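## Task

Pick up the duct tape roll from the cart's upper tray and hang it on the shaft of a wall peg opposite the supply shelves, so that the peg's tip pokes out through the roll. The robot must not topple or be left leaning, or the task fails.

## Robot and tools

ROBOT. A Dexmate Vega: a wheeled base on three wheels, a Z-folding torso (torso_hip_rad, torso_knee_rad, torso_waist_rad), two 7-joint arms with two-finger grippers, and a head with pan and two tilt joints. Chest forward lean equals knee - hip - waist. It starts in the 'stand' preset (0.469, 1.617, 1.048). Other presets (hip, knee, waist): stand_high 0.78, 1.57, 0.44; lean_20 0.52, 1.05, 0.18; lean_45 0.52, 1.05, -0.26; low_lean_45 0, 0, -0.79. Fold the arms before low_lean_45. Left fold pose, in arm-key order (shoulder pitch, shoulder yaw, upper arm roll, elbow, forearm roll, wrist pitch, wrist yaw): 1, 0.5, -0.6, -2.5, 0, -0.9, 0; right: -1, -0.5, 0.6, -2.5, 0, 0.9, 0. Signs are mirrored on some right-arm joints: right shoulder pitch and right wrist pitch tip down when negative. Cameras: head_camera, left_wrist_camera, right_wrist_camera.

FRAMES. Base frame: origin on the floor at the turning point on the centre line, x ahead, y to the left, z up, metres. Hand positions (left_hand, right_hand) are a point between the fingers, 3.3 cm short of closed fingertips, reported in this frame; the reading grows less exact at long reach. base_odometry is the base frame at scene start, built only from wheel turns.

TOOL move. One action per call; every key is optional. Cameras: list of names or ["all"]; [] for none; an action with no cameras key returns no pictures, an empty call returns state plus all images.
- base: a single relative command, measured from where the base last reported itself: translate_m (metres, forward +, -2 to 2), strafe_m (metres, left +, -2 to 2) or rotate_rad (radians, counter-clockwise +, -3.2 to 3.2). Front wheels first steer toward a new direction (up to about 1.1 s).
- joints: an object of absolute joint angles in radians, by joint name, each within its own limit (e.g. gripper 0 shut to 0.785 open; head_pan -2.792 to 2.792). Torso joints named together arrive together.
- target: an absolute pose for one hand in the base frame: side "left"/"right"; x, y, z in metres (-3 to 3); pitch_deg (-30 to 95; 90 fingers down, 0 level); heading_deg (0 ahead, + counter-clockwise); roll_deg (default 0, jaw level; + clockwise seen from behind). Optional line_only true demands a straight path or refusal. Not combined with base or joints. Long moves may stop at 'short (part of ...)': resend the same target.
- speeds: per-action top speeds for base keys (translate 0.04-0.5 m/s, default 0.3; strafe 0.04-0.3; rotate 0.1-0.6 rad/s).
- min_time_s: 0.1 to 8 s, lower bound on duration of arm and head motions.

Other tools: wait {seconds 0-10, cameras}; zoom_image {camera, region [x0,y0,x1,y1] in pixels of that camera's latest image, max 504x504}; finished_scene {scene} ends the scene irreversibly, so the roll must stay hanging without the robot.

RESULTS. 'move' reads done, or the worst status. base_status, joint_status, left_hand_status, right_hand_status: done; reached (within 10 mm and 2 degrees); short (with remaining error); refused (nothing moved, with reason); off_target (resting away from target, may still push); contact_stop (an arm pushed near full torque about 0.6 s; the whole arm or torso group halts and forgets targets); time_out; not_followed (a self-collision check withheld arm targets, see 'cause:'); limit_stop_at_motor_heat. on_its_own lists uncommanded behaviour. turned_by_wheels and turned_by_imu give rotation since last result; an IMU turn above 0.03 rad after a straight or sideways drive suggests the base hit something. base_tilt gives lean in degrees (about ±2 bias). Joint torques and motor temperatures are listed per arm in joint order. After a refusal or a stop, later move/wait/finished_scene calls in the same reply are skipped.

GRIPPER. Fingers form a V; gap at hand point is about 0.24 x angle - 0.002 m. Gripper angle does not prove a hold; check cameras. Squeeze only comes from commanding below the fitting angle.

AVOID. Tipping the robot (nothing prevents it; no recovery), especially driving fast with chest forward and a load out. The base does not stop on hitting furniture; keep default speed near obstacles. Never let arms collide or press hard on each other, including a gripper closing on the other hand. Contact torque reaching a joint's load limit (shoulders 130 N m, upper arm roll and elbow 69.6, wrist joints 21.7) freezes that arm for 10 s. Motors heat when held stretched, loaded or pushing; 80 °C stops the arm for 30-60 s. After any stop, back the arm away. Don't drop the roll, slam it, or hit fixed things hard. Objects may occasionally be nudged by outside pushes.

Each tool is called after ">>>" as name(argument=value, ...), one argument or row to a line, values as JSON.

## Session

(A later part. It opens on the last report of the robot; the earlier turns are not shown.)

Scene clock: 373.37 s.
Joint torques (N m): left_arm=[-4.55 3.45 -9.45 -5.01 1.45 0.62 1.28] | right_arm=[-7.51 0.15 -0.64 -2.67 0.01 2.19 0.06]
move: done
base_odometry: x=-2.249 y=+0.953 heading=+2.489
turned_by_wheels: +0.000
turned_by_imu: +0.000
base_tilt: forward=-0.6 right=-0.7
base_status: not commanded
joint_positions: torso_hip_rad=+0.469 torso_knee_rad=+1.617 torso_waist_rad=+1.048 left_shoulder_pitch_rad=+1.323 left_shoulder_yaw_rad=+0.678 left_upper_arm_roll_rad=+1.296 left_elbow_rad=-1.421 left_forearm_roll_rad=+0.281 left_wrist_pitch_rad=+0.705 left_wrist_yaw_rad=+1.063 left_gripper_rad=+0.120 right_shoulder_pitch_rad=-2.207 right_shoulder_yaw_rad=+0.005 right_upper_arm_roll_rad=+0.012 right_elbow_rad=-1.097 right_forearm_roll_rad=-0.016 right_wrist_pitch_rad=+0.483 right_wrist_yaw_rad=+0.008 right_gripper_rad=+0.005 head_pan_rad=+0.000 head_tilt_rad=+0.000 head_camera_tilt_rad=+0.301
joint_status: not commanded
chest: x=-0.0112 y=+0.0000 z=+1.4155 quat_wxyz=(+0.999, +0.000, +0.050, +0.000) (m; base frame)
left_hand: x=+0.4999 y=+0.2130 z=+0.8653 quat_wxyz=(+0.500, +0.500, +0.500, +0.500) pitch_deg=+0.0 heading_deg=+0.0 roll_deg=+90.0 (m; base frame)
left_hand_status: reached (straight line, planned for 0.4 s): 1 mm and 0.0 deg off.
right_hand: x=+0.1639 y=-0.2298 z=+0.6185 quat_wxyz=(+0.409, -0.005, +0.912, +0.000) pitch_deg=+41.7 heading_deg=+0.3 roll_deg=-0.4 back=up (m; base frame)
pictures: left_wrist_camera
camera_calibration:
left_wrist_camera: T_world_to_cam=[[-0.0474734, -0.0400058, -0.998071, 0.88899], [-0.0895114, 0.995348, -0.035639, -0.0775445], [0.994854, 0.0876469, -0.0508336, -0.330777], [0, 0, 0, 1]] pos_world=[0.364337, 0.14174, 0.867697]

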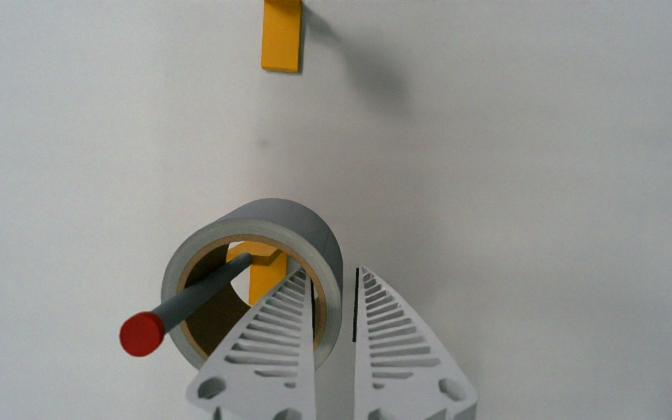

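>>> move(
  base={"translate_m": -0.12},
  speeds={"translate_m": 0.08},
  cameras=["left_wrist_camera","head_camera"],
)

>>> zoom_image(
  camera="head_camera",
  region=[280, 300, 460, 450],
)

Scene clock: 378.43 s.
Joint torques (N m): left_arm=[-5.83 1.67 -7.3 -4.23 1.19 0.5 0.64] | right_arm=[-6.02 0.53 0.13 -2.32 0.01 2.13 -0.12]
move: done
base_odometry: x=-2.154 y=+0.880 heading=+2.488
turned_by_wheels: -0.002
turned_by_imu: -0.004
base_tilt: forward=-0.8 right=-0.7
base_status: done
joint_positions: torso_hip_rad=+0.469 torso_knee_rad=+1.617 torso_waist_rad=+1.048 left_shoulder_pitch_rad=+1.323 left_shoulder_yaw_rad=+0.680 left_upper_arm_roll_rad=+1.296 left_elbow_rad=-1.425 left_forearm_roll_rad=+0.281 left_wrist_pitch_rad=+0.707 left_wrist_yaw_rad=+1.062 left_gripper_rad=+0.120 right_shoulder_pitch_rad=-2.207 right_shoulder_yaw_rad=+0.005 right_upper_arm_roll_rad=+0.012 right_elbow_rad=-1.097 right_forearm_roll_rad=-0.016 right_wrist_pitch_rad=+0.483 right_wrist_yaw_rad=+0.008 right_gripper_rad=+0.005 head_pan_rad=+0.000 head_tilt_rad=+0.000 head_camera_tilt_rad=+0.301
joint_status: not commanded
chest: x=-0.0112 y=+0.0000 z=+1.4155 quat_wxyz=(+0.999, +0.000, +0.050, +0.000) (m; base frame)
left_hand: x=+0.4999 y=+0.2130 z=+0.8659 quat_wxyz=(+0.500, +0.500, +0.500, +0.500) pitch_deg=+0.0 heading_deg=+0.0 roll_deg=+90.0 (m; base frame)
right_hand: x=+0.1639 y=-0.2298 z=+0.6184 quat_wxyz=(+0.409, -0.005, +0.912, +0.000) pitch_deg=+41.7 heading_deg=+0.3 roll_deg=-0.4 back=up (m; base frame)
pictures: head_camera, left_wrist_camera
camera_calibration:
head_camera: T_world_to_cam=[[-0.00793196, -0.999258, 0.037692, -0.0325898], [-0.422193, -0.0308223, -0.905982, 1.34731], [0.906471, -0.0230995, -0.421636, 0.659433], [0, 0, 0, 1]] pos_world=[-0.0291907, 0.0241941, 1.4999]
left_wrist_camera: T_world_to_cam=[[-0.0475725, -0.0400177, -0.998066, 0.889621], [-0.0895151, 0.995348, -0.035642, -0.0775191], [0.994849, 0.0876464, -0.0509334, -0.330658], [0, 0, 0, 1]] pos_world=[0.364337, 0.14174, 0.868296]

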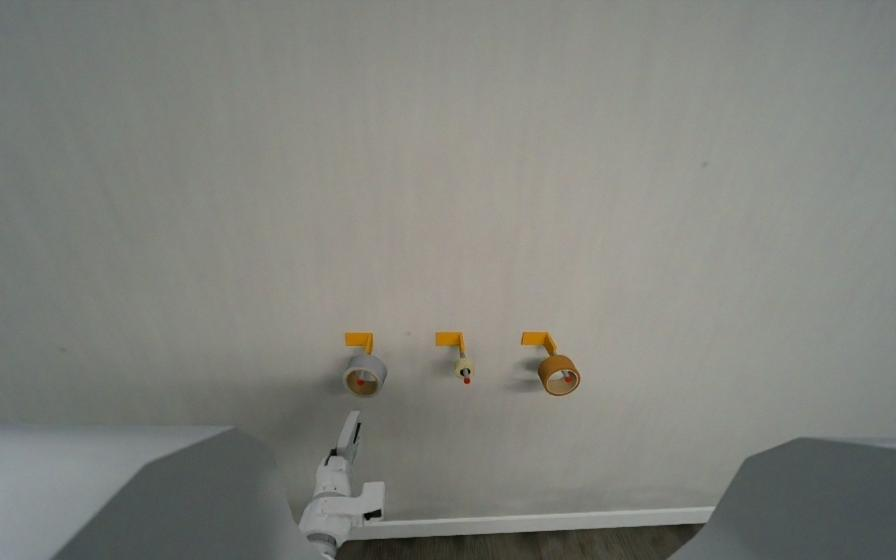

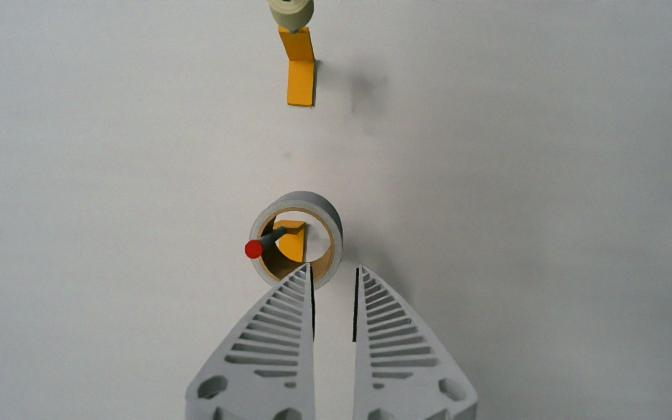

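Scaled by 2.800 from the camera's 896x560 image, which has a finer 960x600 frame.

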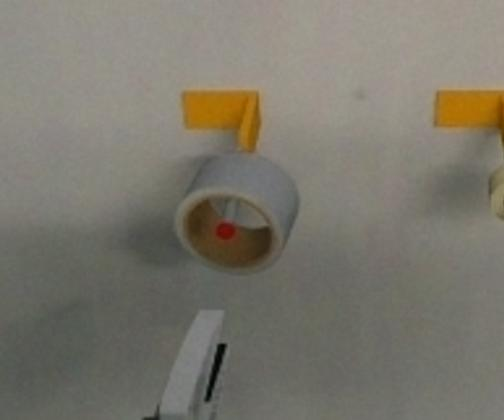

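>>> finished_scene(
  scene=2,
)

The scene is finished: the task was done.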